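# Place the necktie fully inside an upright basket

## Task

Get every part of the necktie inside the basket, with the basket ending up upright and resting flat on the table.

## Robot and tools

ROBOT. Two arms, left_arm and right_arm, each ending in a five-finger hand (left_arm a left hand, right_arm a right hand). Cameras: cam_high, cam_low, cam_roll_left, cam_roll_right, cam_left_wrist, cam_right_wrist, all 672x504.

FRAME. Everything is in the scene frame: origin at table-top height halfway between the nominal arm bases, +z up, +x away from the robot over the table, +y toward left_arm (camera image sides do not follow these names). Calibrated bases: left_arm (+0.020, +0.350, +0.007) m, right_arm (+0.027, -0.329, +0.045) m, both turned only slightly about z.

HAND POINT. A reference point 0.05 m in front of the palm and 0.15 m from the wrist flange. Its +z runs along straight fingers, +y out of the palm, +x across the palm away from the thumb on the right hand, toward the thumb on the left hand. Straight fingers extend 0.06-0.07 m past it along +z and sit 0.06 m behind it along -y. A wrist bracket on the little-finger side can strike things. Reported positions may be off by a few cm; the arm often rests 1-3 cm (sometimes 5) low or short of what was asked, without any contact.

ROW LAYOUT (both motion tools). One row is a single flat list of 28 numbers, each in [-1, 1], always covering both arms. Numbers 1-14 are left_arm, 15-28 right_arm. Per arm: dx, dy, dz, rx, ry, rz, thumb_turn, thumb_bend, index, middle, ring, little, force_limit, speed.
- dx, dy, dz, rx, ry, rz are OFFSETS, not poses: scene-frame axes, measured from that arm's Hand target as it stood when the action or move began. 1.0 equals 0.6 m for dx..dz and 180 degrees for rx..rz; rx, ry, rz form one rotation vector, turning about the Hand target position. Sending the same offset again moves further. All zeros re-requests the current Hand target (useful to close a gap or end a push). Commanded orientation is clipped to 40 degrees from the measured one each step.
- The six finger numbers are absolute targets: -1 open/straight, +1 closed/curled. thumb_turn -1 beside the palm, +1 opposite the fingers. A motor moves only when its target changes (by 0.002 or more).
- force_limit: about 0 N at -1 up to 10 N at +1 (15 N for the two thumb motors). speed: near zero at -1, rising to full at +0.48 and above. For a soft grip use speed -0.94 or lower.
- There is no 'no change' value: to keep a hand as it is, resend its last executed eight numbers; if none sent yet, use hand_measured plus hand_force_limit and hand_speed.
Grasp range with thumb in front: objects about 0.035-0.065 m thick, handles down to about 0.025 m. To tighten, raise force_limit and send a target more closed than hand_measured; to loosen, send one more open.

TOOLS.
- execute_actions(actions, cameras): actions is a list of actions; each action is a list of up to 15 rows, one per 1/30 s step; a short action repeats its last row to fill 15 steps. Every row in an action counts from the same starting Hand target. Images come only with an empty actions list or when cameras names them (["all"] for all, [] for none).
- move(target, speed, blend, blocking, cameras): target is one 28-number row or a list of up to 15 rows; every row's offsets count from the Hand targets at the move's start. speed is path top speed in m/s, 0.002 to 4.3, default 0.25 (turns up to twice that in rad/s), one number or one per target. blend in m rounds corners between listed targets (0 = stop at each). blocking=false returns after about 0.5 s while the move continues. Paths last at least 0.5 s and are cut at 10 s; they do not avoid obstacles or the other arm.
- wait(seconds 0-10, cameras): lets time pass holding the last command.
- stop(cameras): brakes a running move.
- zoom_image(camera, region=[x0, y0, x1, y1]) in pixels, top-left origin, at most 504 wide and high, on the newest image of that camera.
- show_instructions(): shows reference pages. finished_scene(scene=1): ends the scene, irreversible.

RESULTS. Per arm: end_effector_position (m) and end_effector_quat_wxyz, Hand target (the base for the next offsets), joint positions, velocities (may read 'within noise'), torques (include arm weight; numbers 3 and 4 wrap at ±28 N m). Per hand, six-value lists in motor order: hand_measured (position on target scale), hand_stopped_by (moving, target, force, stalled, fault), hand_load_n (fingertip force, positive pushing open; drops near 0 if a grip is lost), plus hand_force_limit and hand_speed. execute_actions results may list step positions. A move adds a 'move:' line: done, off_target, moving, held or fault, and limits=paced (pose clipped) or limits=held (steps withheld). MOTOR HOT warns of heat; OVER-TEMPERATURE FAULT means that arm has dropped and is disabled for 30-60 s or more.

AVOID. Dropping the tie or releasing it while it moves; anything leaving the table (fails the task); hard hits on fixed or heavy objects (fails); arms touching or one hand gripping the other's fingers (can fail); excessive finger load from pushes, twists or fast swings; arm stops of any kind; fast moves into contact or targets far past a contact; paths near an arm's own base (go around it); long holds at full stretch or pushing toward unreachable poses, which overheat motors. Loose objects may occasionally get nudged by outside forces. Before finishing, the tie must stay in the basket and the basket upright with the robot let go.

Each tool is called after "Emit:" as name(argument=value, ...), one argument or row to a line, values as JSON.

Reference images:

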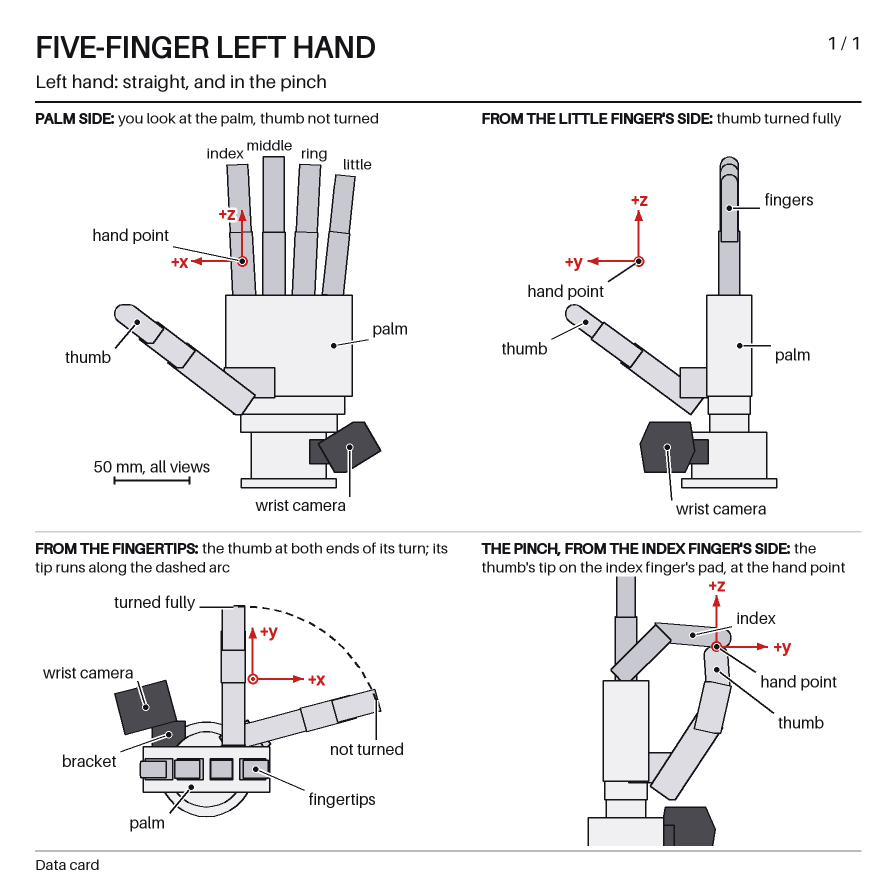

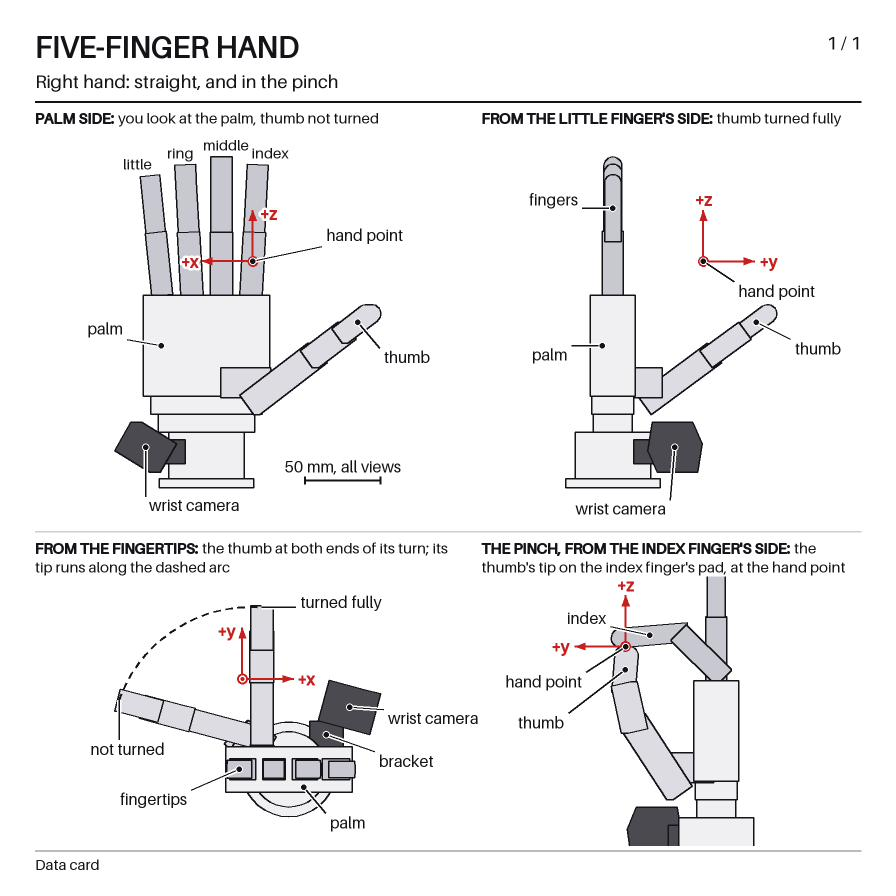

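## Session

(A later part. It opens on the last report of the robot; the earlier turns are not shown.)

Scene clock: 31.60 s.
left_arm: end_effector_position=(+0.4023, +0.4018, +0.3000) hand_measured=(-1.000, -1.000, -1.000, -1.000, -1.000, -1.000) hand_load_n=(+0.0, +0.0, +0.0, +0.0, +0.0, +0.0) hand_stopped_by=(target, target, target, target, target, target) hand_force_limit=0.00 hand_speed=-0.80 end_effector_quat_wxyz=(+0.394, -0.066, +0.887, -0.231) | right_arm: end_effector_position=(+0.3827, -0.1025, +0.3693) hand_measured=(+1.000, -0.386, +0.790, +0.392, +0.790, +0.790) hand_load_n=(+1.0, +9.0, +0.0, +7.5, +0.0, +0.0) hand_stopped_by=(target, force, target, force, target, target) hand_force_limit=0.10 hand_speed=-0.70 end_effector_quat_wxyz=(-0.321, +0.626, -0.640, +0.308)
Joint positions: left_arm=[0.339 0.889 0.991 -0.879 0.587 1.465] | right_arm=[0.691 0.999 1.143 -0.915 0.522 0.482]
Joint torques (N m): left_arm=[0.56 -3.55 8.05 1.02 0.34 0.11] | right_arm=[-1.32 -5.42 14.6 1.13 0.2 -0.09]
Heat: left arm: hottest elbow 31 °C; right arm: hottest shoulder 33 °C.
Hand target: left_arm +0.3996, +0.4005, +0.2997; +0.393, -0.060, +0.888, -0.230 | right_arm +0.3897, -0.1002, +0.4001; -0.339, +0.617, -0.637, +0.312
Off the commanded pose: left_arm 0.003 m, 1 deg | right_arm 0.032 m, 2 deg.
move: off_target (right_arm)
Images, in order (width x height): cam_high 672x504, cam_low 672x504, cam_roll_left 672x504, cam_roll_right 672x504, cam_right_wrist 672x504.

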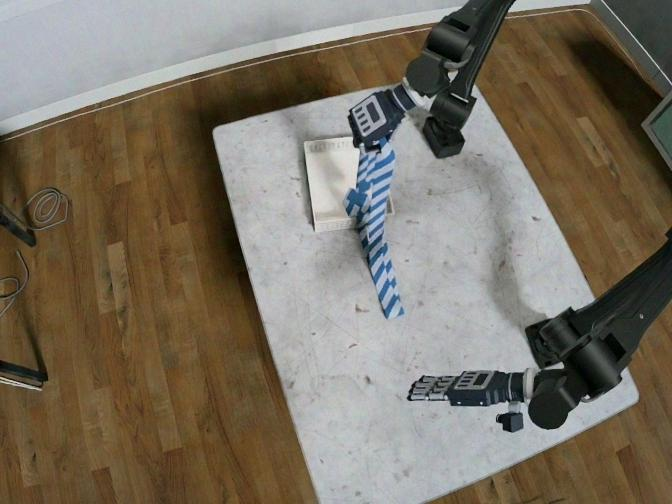

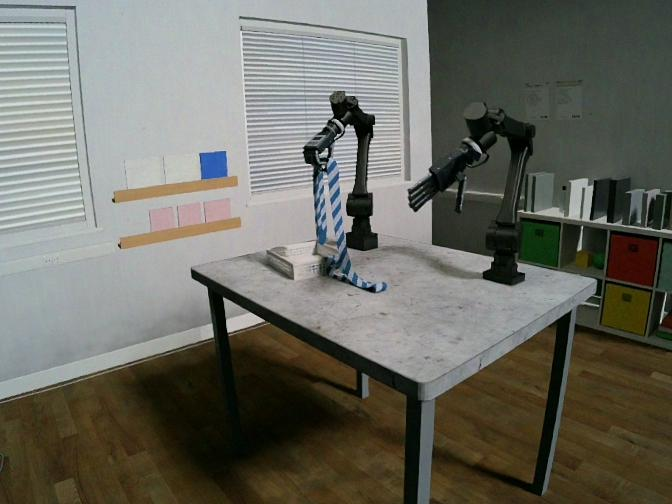

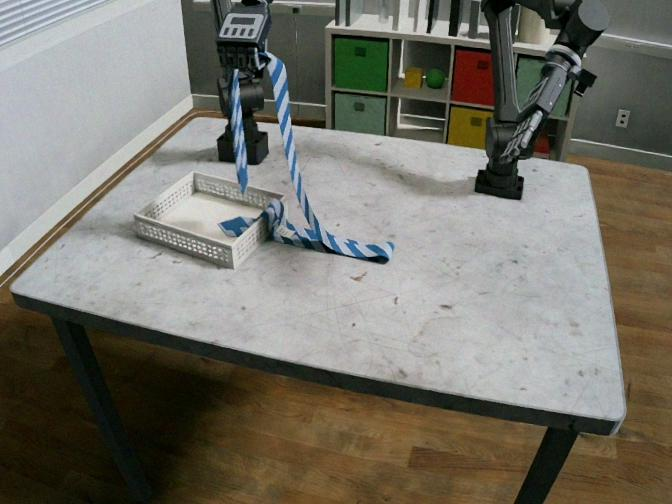

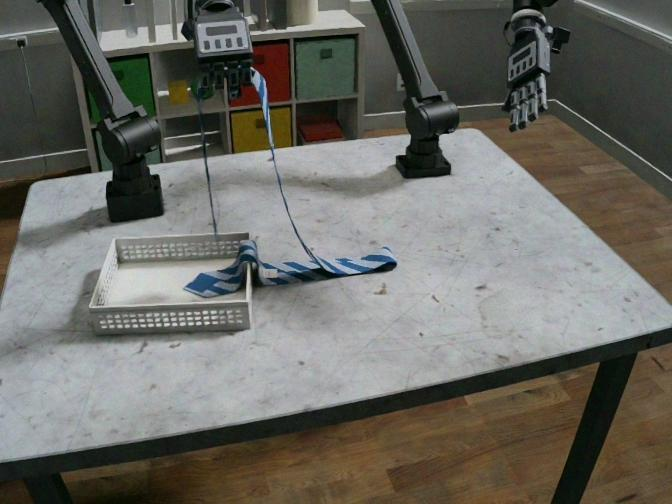

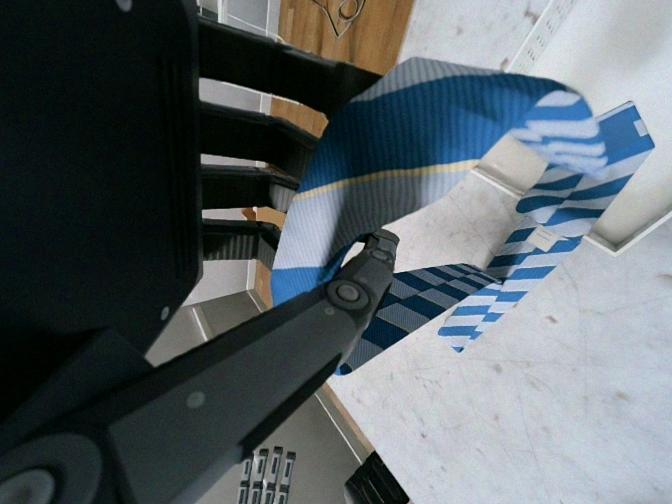

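Emit:
move(
  target=[
    [0,0,0,0,0,0,-1,-1,-1,-1,-1,-1,0,-0.8, -0.017,-0.333,0.1,0,0,0,1,0.6,0.79,0.8,0.79,0.79,0.1,-0.7],
  ],
  speed=0.15,
  cameras=["cam_high","cam_low","cam_roll_left","cam_roll_right","cam_right_wrist"],
)

Scene clock: 34.10 s.
left_arm: end_effector_position=(+0.4023, +0.4018, +0.3000) hand_measured=(-1.000, -1.000, -1.000, -1.000, -1.000, -1.000) hand_load_n=(+0.0, +0.0, +0.0, +0.0, +0.0, +0.0) hand_stopped_by=(target, target, target, target, target, target) hand_force_limit=0.00 hand_speed=-0.80 end_effector_quat_wxyz=(+0.394, -0.066, +0.887, -0.231) | right_arm: end_effector_position=(+0.3774, -0.2979, +0.4284) hand_measured=(+1.000, -0.386, +0.790, +0.392, +0.790, +0.790) hand_load_n=(+1.0, +9.0, +0.0, +7.5, +0.0, +0.0) hand_stopped_by=(target, force, target, force, target, target) hand_force_limit=0.10 hand_speed=-0.70 end_effector_quat_wxyz=(-0.325, +0.623, -0.648, +0.294)
Joint positions: left_arm=[0.339 0.889 0.991 -0.879 0.587 1.465] | right_arm=[-0.024 0.838 1.205 -1.031 -0.048 0.033]
Joint torques (N m): left_arm=[0.32 -3.66 7.94 1.03 0.33 0.12] | right_arm=[-1.32 -2.73 14.49 1.32 -0.13 -0.1]
Heat: left arm: hottest elbow 32 °C; right arm: hottest shoulder 33 °C.
Hand target: left_arm +0.3996, +0.4005, +0.2997; +0.393, -0.060, +0.888, -0.230 | right_arm +0.3795, -0.3002, +0.4600; -0.339, +0.617, -0.638, +0.312
Off the commanded pose: left_arm 0.003 m, 1 deg | right_arm 0.032 m, 3 deg.
move: off_target (right_arm)
Images, in order (width x height): cam_high 672x504, cam_low 672x504, cam_roll_left 672x504, cam_roll_right 672x504, cam_right_wrist 672x504.

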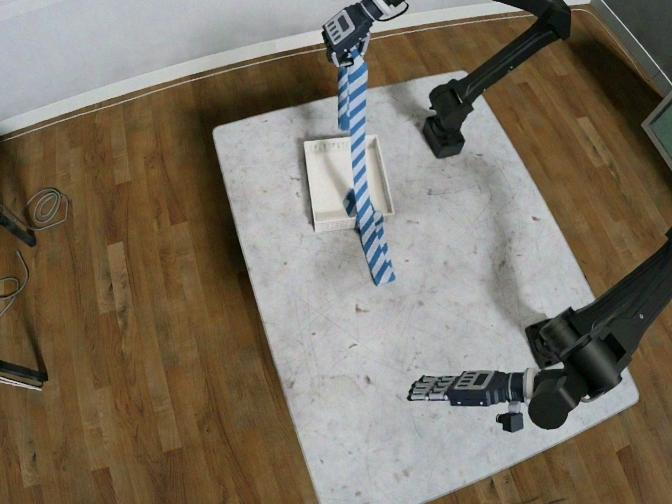

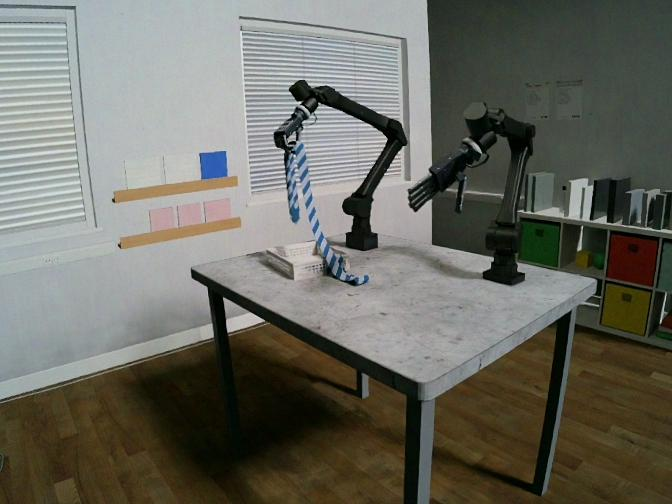

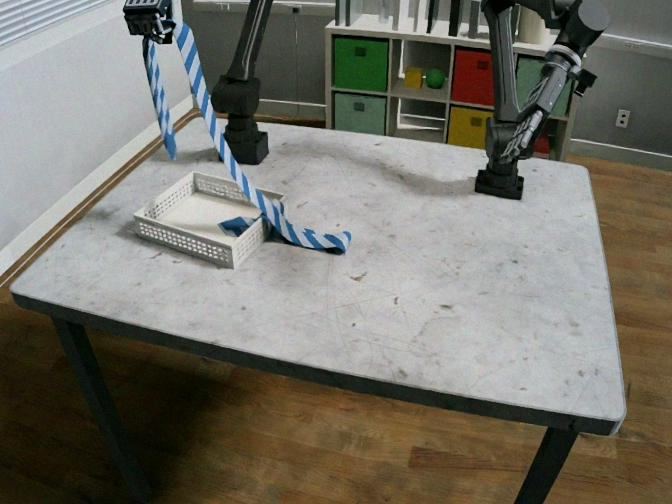

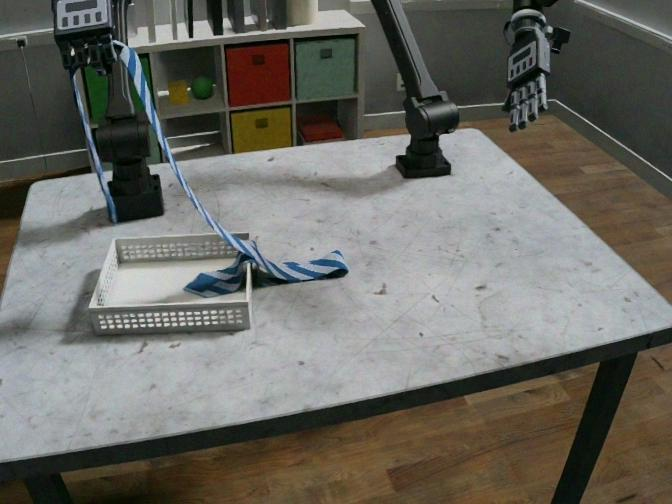

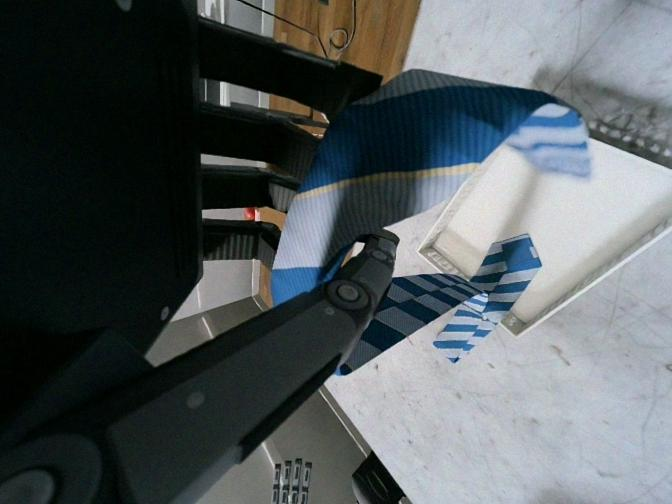

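Emit:
move(
  target=[
    [0,0,0,0,0,0,-1,-1,-1,-1,-1,-1,0,-0.8, 0,-0.3,0.05,0,0,0,1,0.6,0.79,0.8,0.79,0.79,0.1,-0.7],
  ],
  speed=0.12,
  cameras=["cam_high","cam_low","cam_roll_left","cam_roll_right","cam_right_wrist"],
)

Scene clock: 36.53 s.
left_arm: end_effector_position=(+0.4023, +0.4018, +0.3000) hand_measured=(-1.000, -1.000, -1.000, -1.000, -1.000, -1.000) hand_load_n=(+0.0, -0.5, +0.0, +0.0, +0.0, -0.5) hand_stopped_by=(target, target, target, target, target, target) hand_force_limit=0.00 hand_speed=-0.80 end_effector_quat_wxyz=(+0.394, -0.066, +0.887, -0.231) | right_arm: end_effector_position=(+0.3774, -0.4753, +0.4623) hand_measured=(+1.000, -0.386, +0.790, +0.392, +0.790, +0.790) hand_load_n=(+1.0, +9.5, +0.0, +7.5, +0.0, +0.5) hand_stopped_by=(target, force, target, force, target, target) hand_force_limit=0.10 hand_speed=-0.70 end_effector_quat_wxyz=(-0.338, +0.616, -0.650, +0.289)
Joint positions: left_arm=[0.339 0.889 0.991 -0.879 0.587 1.465] | right_arm=[-0.678 1.05 1.426 -1.173 -0.564 -0.395]
Joint torques (N m): left_arm=[0.5 -4.07 7.92 1.02 0.33 0.12] | right_arm=[-1.32 -5.48 14.39 1.13 -0.43 -0.09]
Heat: left arm: hottest elbow 32 °C; right arm: hottest shoulder 33 °C.
Hand target: left_arm +0.3996, +0.4005, +0.2997; +0.393, -0.060, +0.888, -0.230 | right_arm +0.3795, -0.4802, +0.4900; -0.339, +0.617, -0.638, +0.312
Off the commanded pose: left_arm 0.003 m, 1 deg | right_arm 0.028 m, 3 deg.
move: off_target (right_arm)
Images, in order (width x height): cam_high 672x504, cam_low 672x504, cam_roll_left 672x504, cam_roll_right 672x504, cam_right_wrist 672x504.

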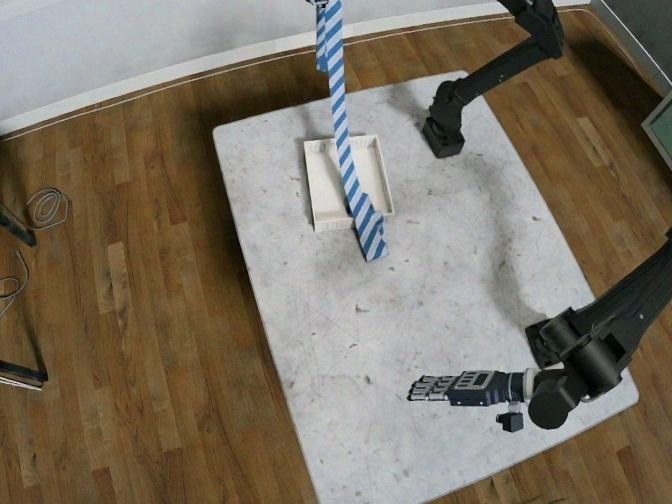

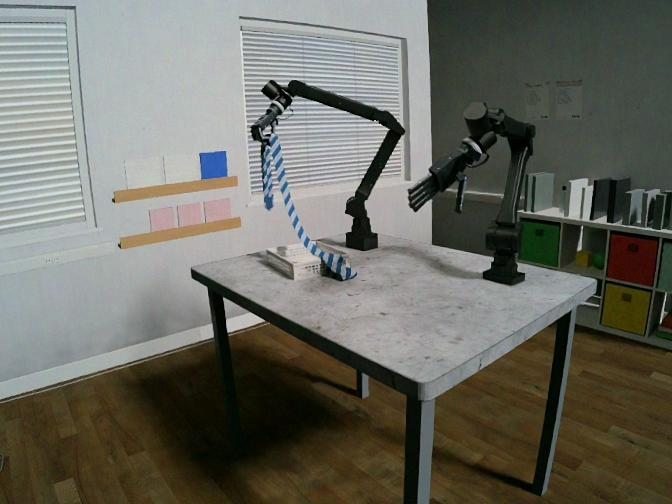

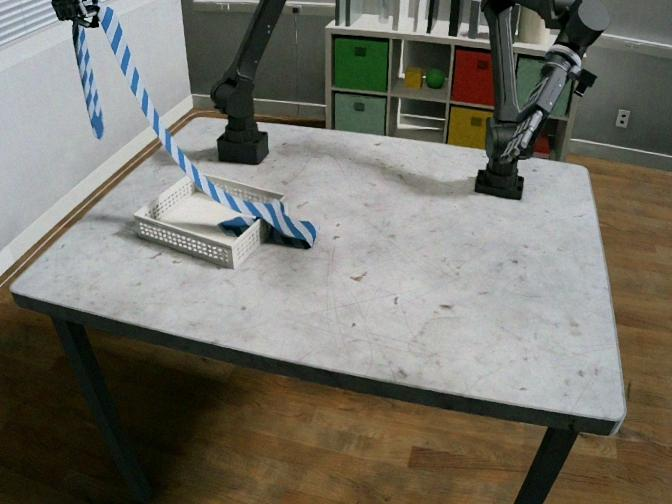

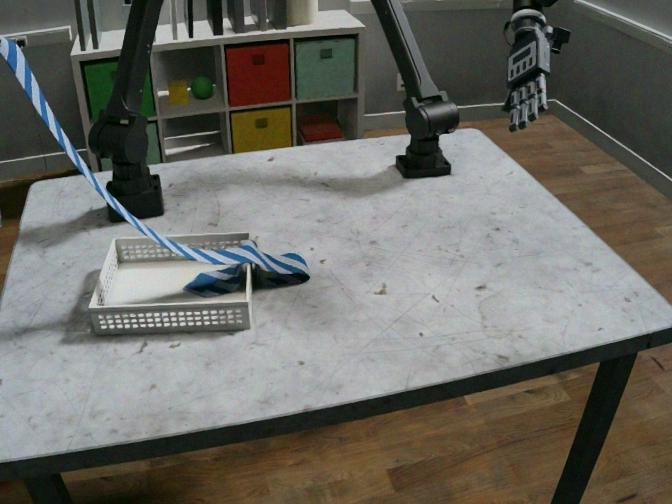

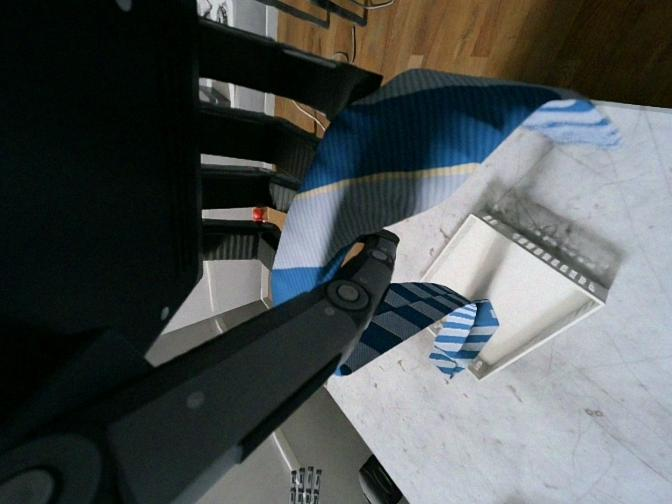

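Emit:
move(
  target=[
    [0,0,0,0,0,0,-1,-1,-1,-1,-1,-1,0,-0.8, 0,-0.08,0.17,0,0,0,1,0.6,0.79,0.8,0.79,0.79,0.1,-0.7],
  ],
  speed=0.12,
  cameras=["cam_high","cam_low","cam_roll_left","cam_roll_right","cam_right_wrist"],
)

Scene clock: 38.23 s.
left_arm: end_effector_position=(+0.4023, +0.4018, +0.3000) hand_measured=(-1.000, -1.000, -1.000, -1.000, -1.000, -1.000) hand_load_n=(+0.0, +0.0, +0.0, +0.0, +0.0, +0.0) hand_stopped_by=(target, target, target, target, target, target) hand_force_limit=0.00 hand_speed=-0.80 end_effector_quat_wxyz=(+0.394, -0.066, +0.887, -0.231) | right_arm: end_effector_position=(+0.3800, -0.5230, +0.5753) hand_measured=(+1.000, -0.386, +0.790, +0.392, +0.790, +0.790) hand_load_n=(+0.5, +9.5, +0.0, +7.5, +0.0, +0.5) hand_stopped_by=(target, force, target, force, target, target) hand_force_limit=0.10 hand_speed=-0.70 end_effector_quat_wxyz=(-0.341, +0.616, -0.645, +0.296)
Joint positions: left_arm=[0.339 0.889 0.991 -0.879 0.587 1.465] | right_arm=[-0.787 1.282 1.94 -1.492 -0.645 -0.491]
Joint torques (N m): left_arm=[0.62 -4.07 7.92 1.07 0.32 0.14] | right_arm=[-1.67 -7 12.42 1.07 -0.49 -0.07]
Heat: left arm: hottest elbow 32 °C; right arm: hottest shoulder 33 °C.
Hand target: left_arm +0.3996, +0.4005, +0.2997; +0.393, -0.060, +0.888, -0.230 | right_arm +0.3795, -0.5281, +0.5921; -0.339, +0.617, -0.637, +0.312
Off the commanded pose: left_arm 0.003 m, 1 deg | right_arm 0.017 m, 2 deg.
move: off_target (right_arm)
Images, in order (width x height): cam_high 672x504, cam_low 672x504, cam_roll_left 672x504, cam_roll_right 672x504, cam_right_wrist 672x504.

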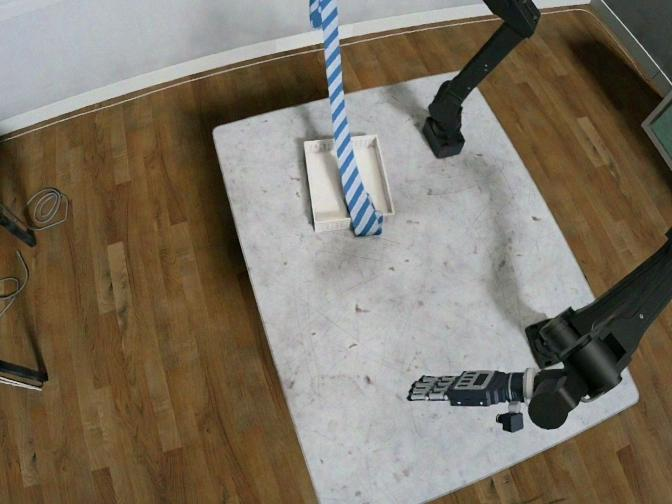

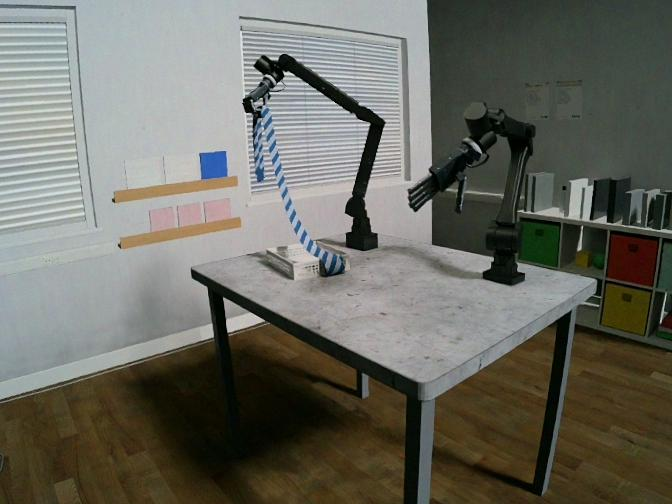

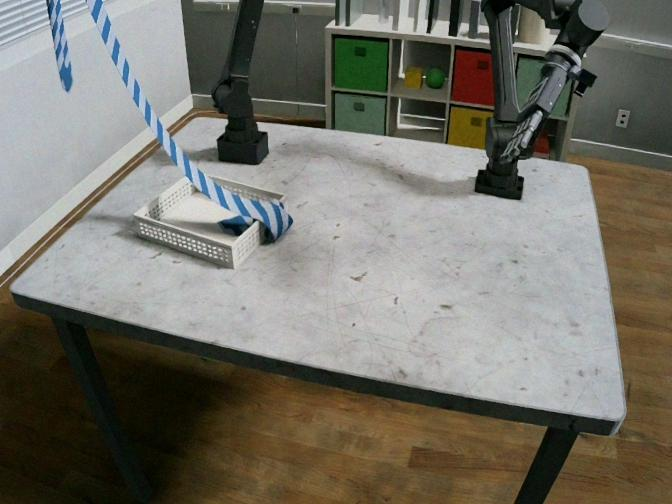

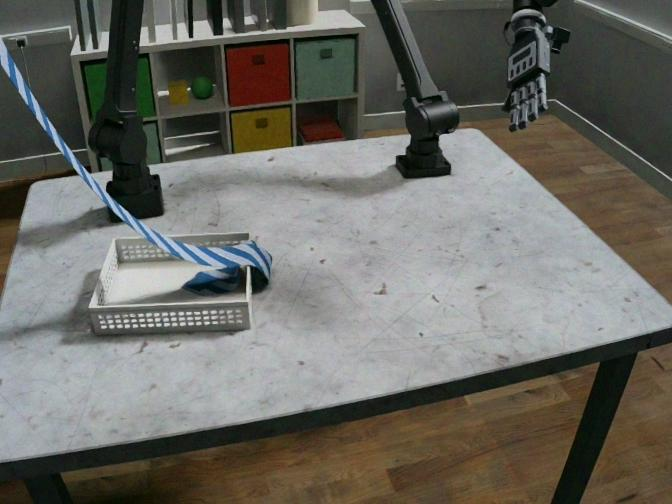

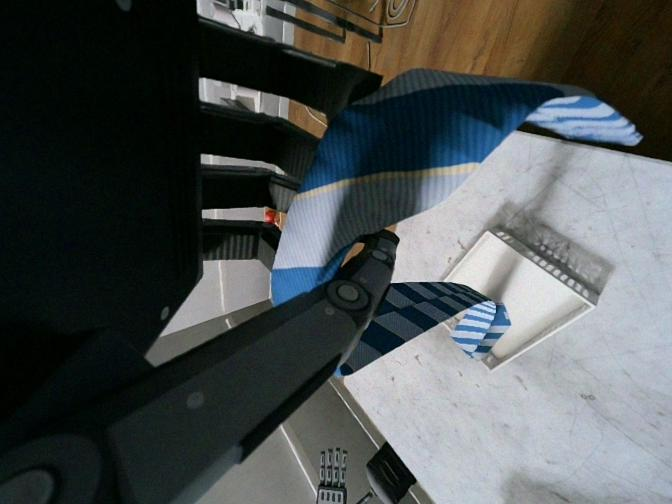

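Emit:
move(
  target=[
    [0,0,0,0,0,0,-1,-1,-1,-1,-1,-1,0,-0.8, 0,-0.09,0.1,0,0,0,1,0.6,0.79,0.8,0.79,0.79,0.1,-0.7],
  ],
  speed=0.1,
  cameras=["cam_high","cam_low","cam_roll_left","cam_roll_right","cam_right_wrist"],
)

Scene clock: 39.63 s.
left_arm: end_effector_position=(+0.4023, +0.4018, +0.3000) hand_measured=(-1.000, -1.000, -1.000, -1.000, -1.000, -1.000) hand_load_n=(+0.0, +0.0, -0.5, +0.0, +0.0, +0.0) hand_stopped_by=(target, target, target, target, target, target) hand_force_limit=0.00 hand_speed=-0.80 end_effector_quat_wxyz=(+0.394, -0.066, +0.887, -0.231) | right_arm: end_effector_position=(+0.3820, -0.5798, +0.6403) hand_measured=(+1.000, -0.386, +0.790, +0.392, +0.790, +0.790) hand_load_n=(+0.5, +9.0, +0.0, +7.5, +0.0, +0.0) hand_stopped_by=(target, force, target, force, target, target) hand_force_limit=0.10 hand_speed=-0.70 end_effector_quat_wxyz=(-0.348, +0.603, -0.640, +0.327)
Joint positions: left_arm=[0.339 0.889 0.991 -0.879 0.587 1.465] | right_arm=[-0.899 1.504 2.37 -1.678 -0.721 -0.547]
Joint torques (N m): left_arm=[0.44 -4.19 7.92 1.02 0.32 0.13] | right_arm=[-1.49 -9.52 10.56 1.05 -0.53 -0.04]
Heat: left arm: hottest elbow 32 °C; right arm: hottest shoulder 33 °C.
Hand target: left_arm +0.3996, +0.4005, +0.2997; +0.393, -0.060, +0.888, -0.230 | right_arm +0.3795, -0.5821, +0.6521; -0.339, +0.617, -0.638, +0.312
Off the commanded pose: left_arm 0.003 m, 1 deg | right_arm 0.012 m, 3 deg.
joint sent to its limit (right arm) — joint 4 (wrist pitch), lower limit. The joint targets are off in orientation, not in position.
move: off_target (right_arm)
Images, in order (width x height): cam_high 672x504, cam_low 672x504, cam_roll_left 672x504, cam_roll_right 672x504, cam_right_wrist 672x504.

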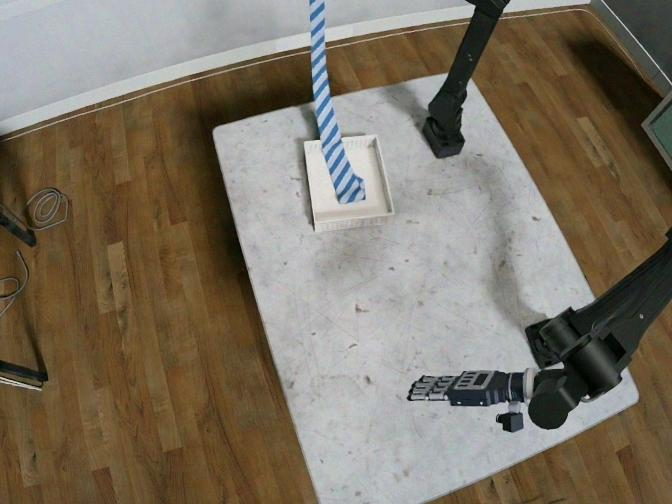

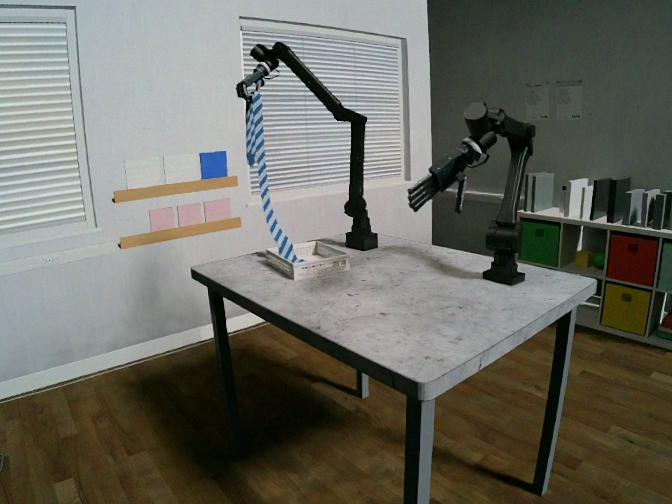

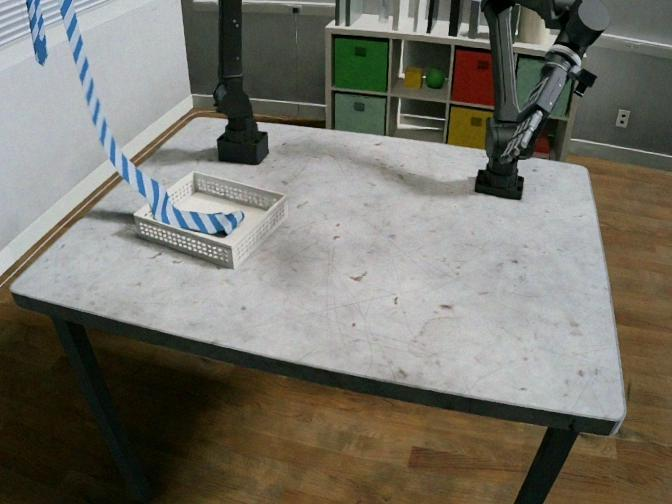

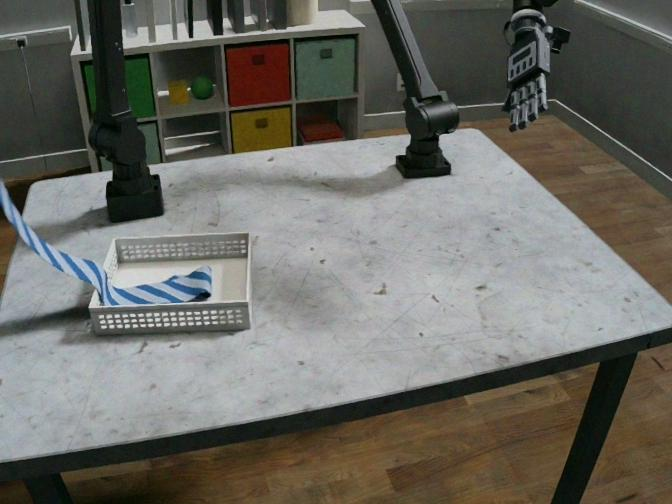

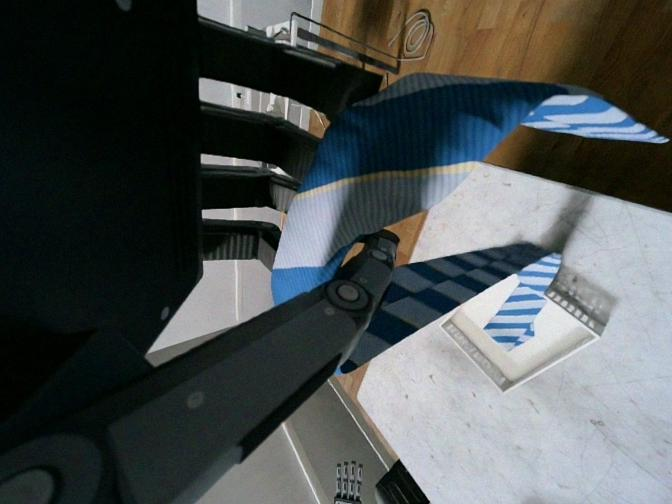

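Emit:
move(
  target=[
    [0,0,0,0,0,0,-1,-1,-1,-1,-1,-1,0,-0.8, -0.067,0.503,-0.167,0,0,0,1,0.6,0.79,0.8,0.79,0.79,0.1,-0.7],
  ],
  speed=0.12,
  cameras=["cam_high","cam_low","cam_roll_left","cam_roll_right","cam_right_wrist"],
)

Scene clock: 44.93 s.
left_arm: end_effector_position=(+0.4023, +0.4018, +0.3000) hand_measured=(-1.000, -1.000, -1.000, -1.000, -1.000, -1.000) hand_load_n=(+0.0, +0.0, +0.0, +0.0, +0.0, +0.5) hand_stopped_by=(target, target, target, target, target, target) hand_force_limit=0.00 hand_speed=-0.80 end_effector_quat_wxyz=(+0.394, -0.066, +0.887, -0.231) | right_arm: end_effector_position=(+0.3379, -0.2827, +0.5518) hand_measured=(+1.000, -0.386, +0.790, +0.392, +0.790, +0.790) hand_load_n=(+0.5, +9.0, +0.0, +7.5, +0.0, +0.0) hand_stopped_by=(target, force, target, force, target, target) hand_force_limit=0.10 hand_speed=-0.70 end_effector_quat_wxyz=(-0.332, +0.622, -0.638, +0.309)
Joint positions: left_arm=[0.339 0.889 0.991 -0.879 0.587 1.465] | right_arm=[0.06 0.889 1.585 -1.325 0.025 0.066]
Joint torques (N m): left_arm=[0.56 -3.84 7.87 1.03 0.34 0.11] | right_arm=[-0.21 -2.37 6.78 2.71 0.1 0.14]
Heat: left arm: hottest elbow 32 °C; right arm: hottest shoulder 33 °C.
Hand target: left_arm +0.3996, +0.4005, +0.2997; +0.393, -0.060, +0.888, -0.230 | right_arm +0.3393, -0.2804, +0.5519; -0.339, +0.617, -0.638, +0.312
Off the commanded pose: left_arm 0.003 m, 1 deg | right_arm 0.003 m, 1 deg.
move: done
Images, in order (width x height): cam_high 672x504, cam_low 672x504, cam_roll_left 672x504, cam_roll_right 672x504, cam_right_wrist 672x504.

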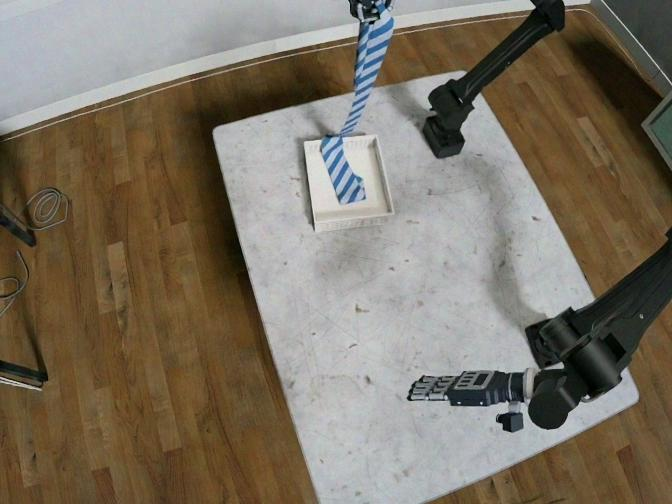

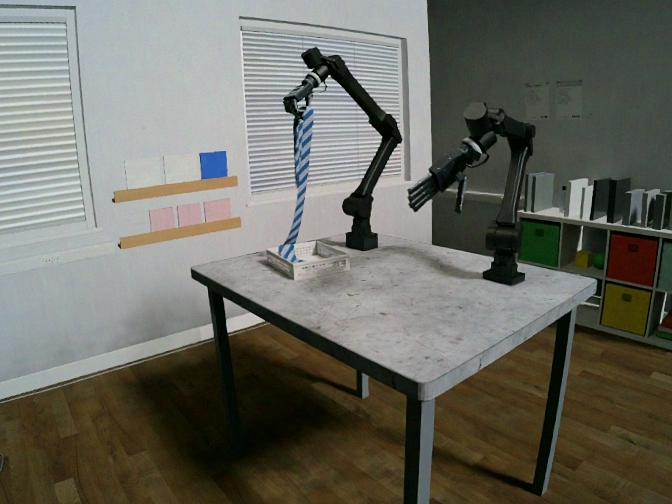

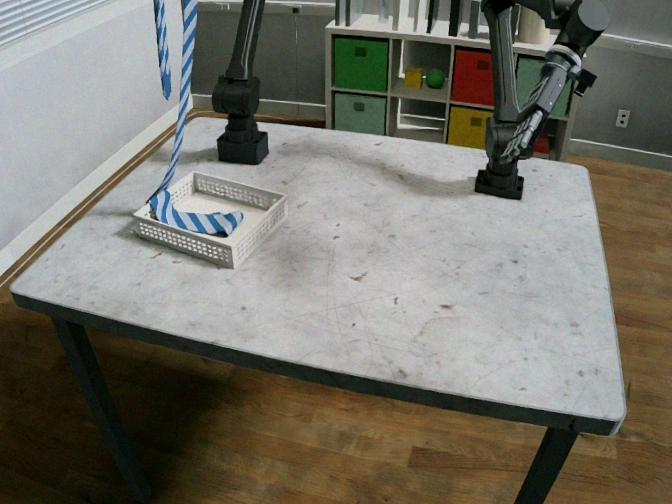

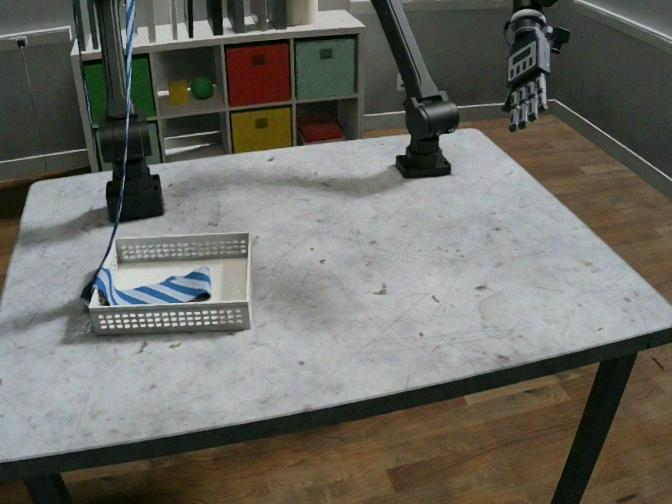

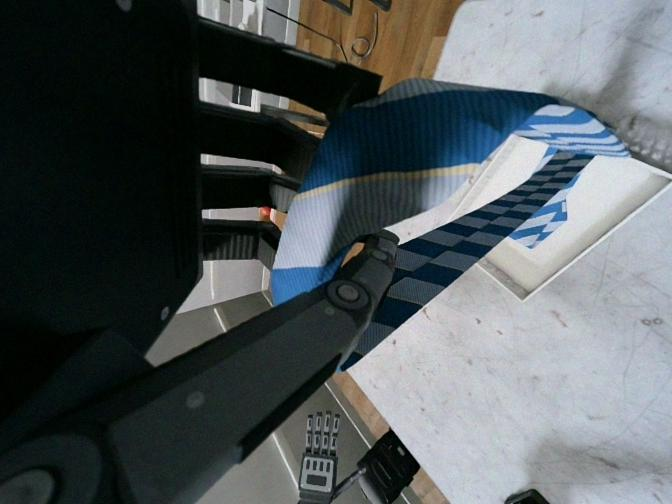

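Emit:
move(
  target=[
    [0,0,0,0,0,0,-1,-1,-1,-1,-1,-1,0,-0.8, 0,0.08,0.16,0,0,0,1,0.6,0.79,0.8,0.79,0.79,0.1,-0.7],
  ],
  speed=0.1,
  cameras=["cam_high","cam_low","cam_roll_left","cam_roll_right","cam_right_wrist"],
)

Scene clock: 46.80 s.
left_arm: end_effector_position=(+0.4023, +0.4018, +0.3000) hand_measured=(-1.000, -1.000, -1.000, -1.000, -1.000, -1.000) hand_load_n=(+0.0, +0.0, +0.0, +0.5, +0.0, +0.0) hand_stopped_by=(target, target, target, target, target, target) hand_force_limit=0.00 hand_speed=-0.80 end_effector_quat_wxyz=(+0.394, -0.066, +0.887, -0.231) | right_arm: end_effector_position=(+0.3432, -0.2349, +0.6306) hand_measured=(+1.000, -0.386, +0.790, +0.392, +0.790, +0.790) hand_load_n=(+0.5, +9.0, +0.0, +7.5, +0.0, +0.0) hand_stopped_by=(target, force, target, force, target, target) hand_force_limit=0.10 hand_speed=-0.70 end_effector_quat_wxyz=(-0.325, +0.624, -0.640, +0.308)
Joint positions: left_arm=[0.339 0.889 0.991 -0.879 0.587 1.465] | right_arm=[0.302 1.089 1.981 -1.553 0.225 0.21]
Joint torques (N m): left_arm=[0.62 -4.01 7.87 1.13 0.33 0.13] | right_arm=[0.15 -2.73 10.71 1.33 0.22 0.15]
Heat: left arm: hottest elbow 32 °C; right arm: hottest shoulder 33 °C.
Hand target: left_arm +0.3996, +0.4005, +0.2997; +0.393, -0.060, +0.888, -0.230 | right_arm +0.3393, -0.2324, +0.6478; -0.339, +0.617, -0.638, +0.312
Off the commanded pose: left_arm 0.003 m, 1 deg | right_arm 0.018 m, 2 deg.
move: off_target (right_arm)
Images, in order (width x height): cam_high 672x504, cam_low 672x504, cam_roll_left 672x504, cam_roll_right 672x504, cam_right_wrist 672x504.

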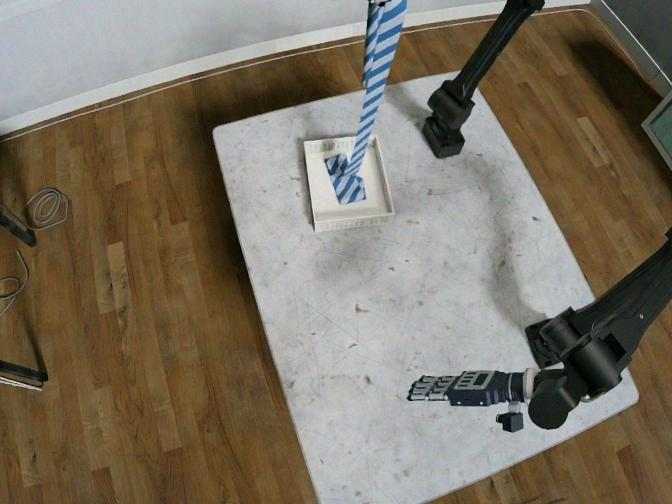

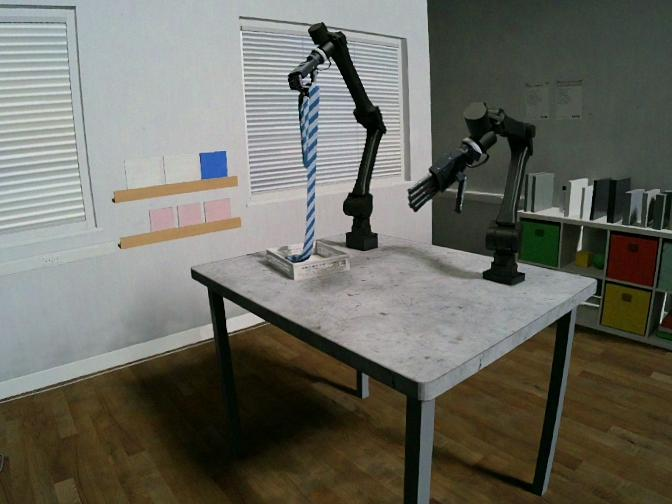

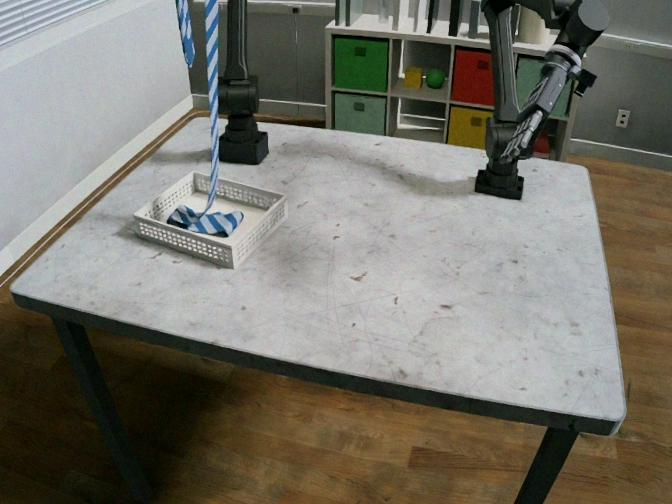

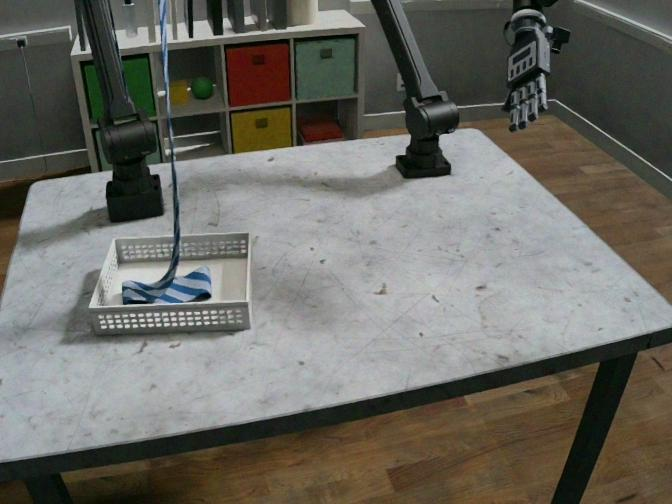

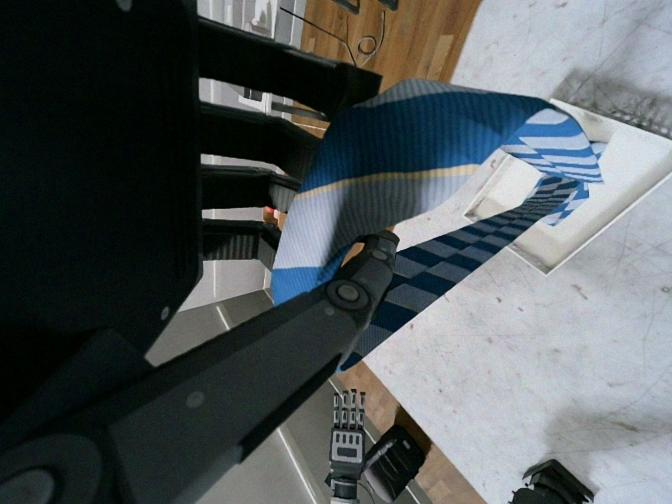

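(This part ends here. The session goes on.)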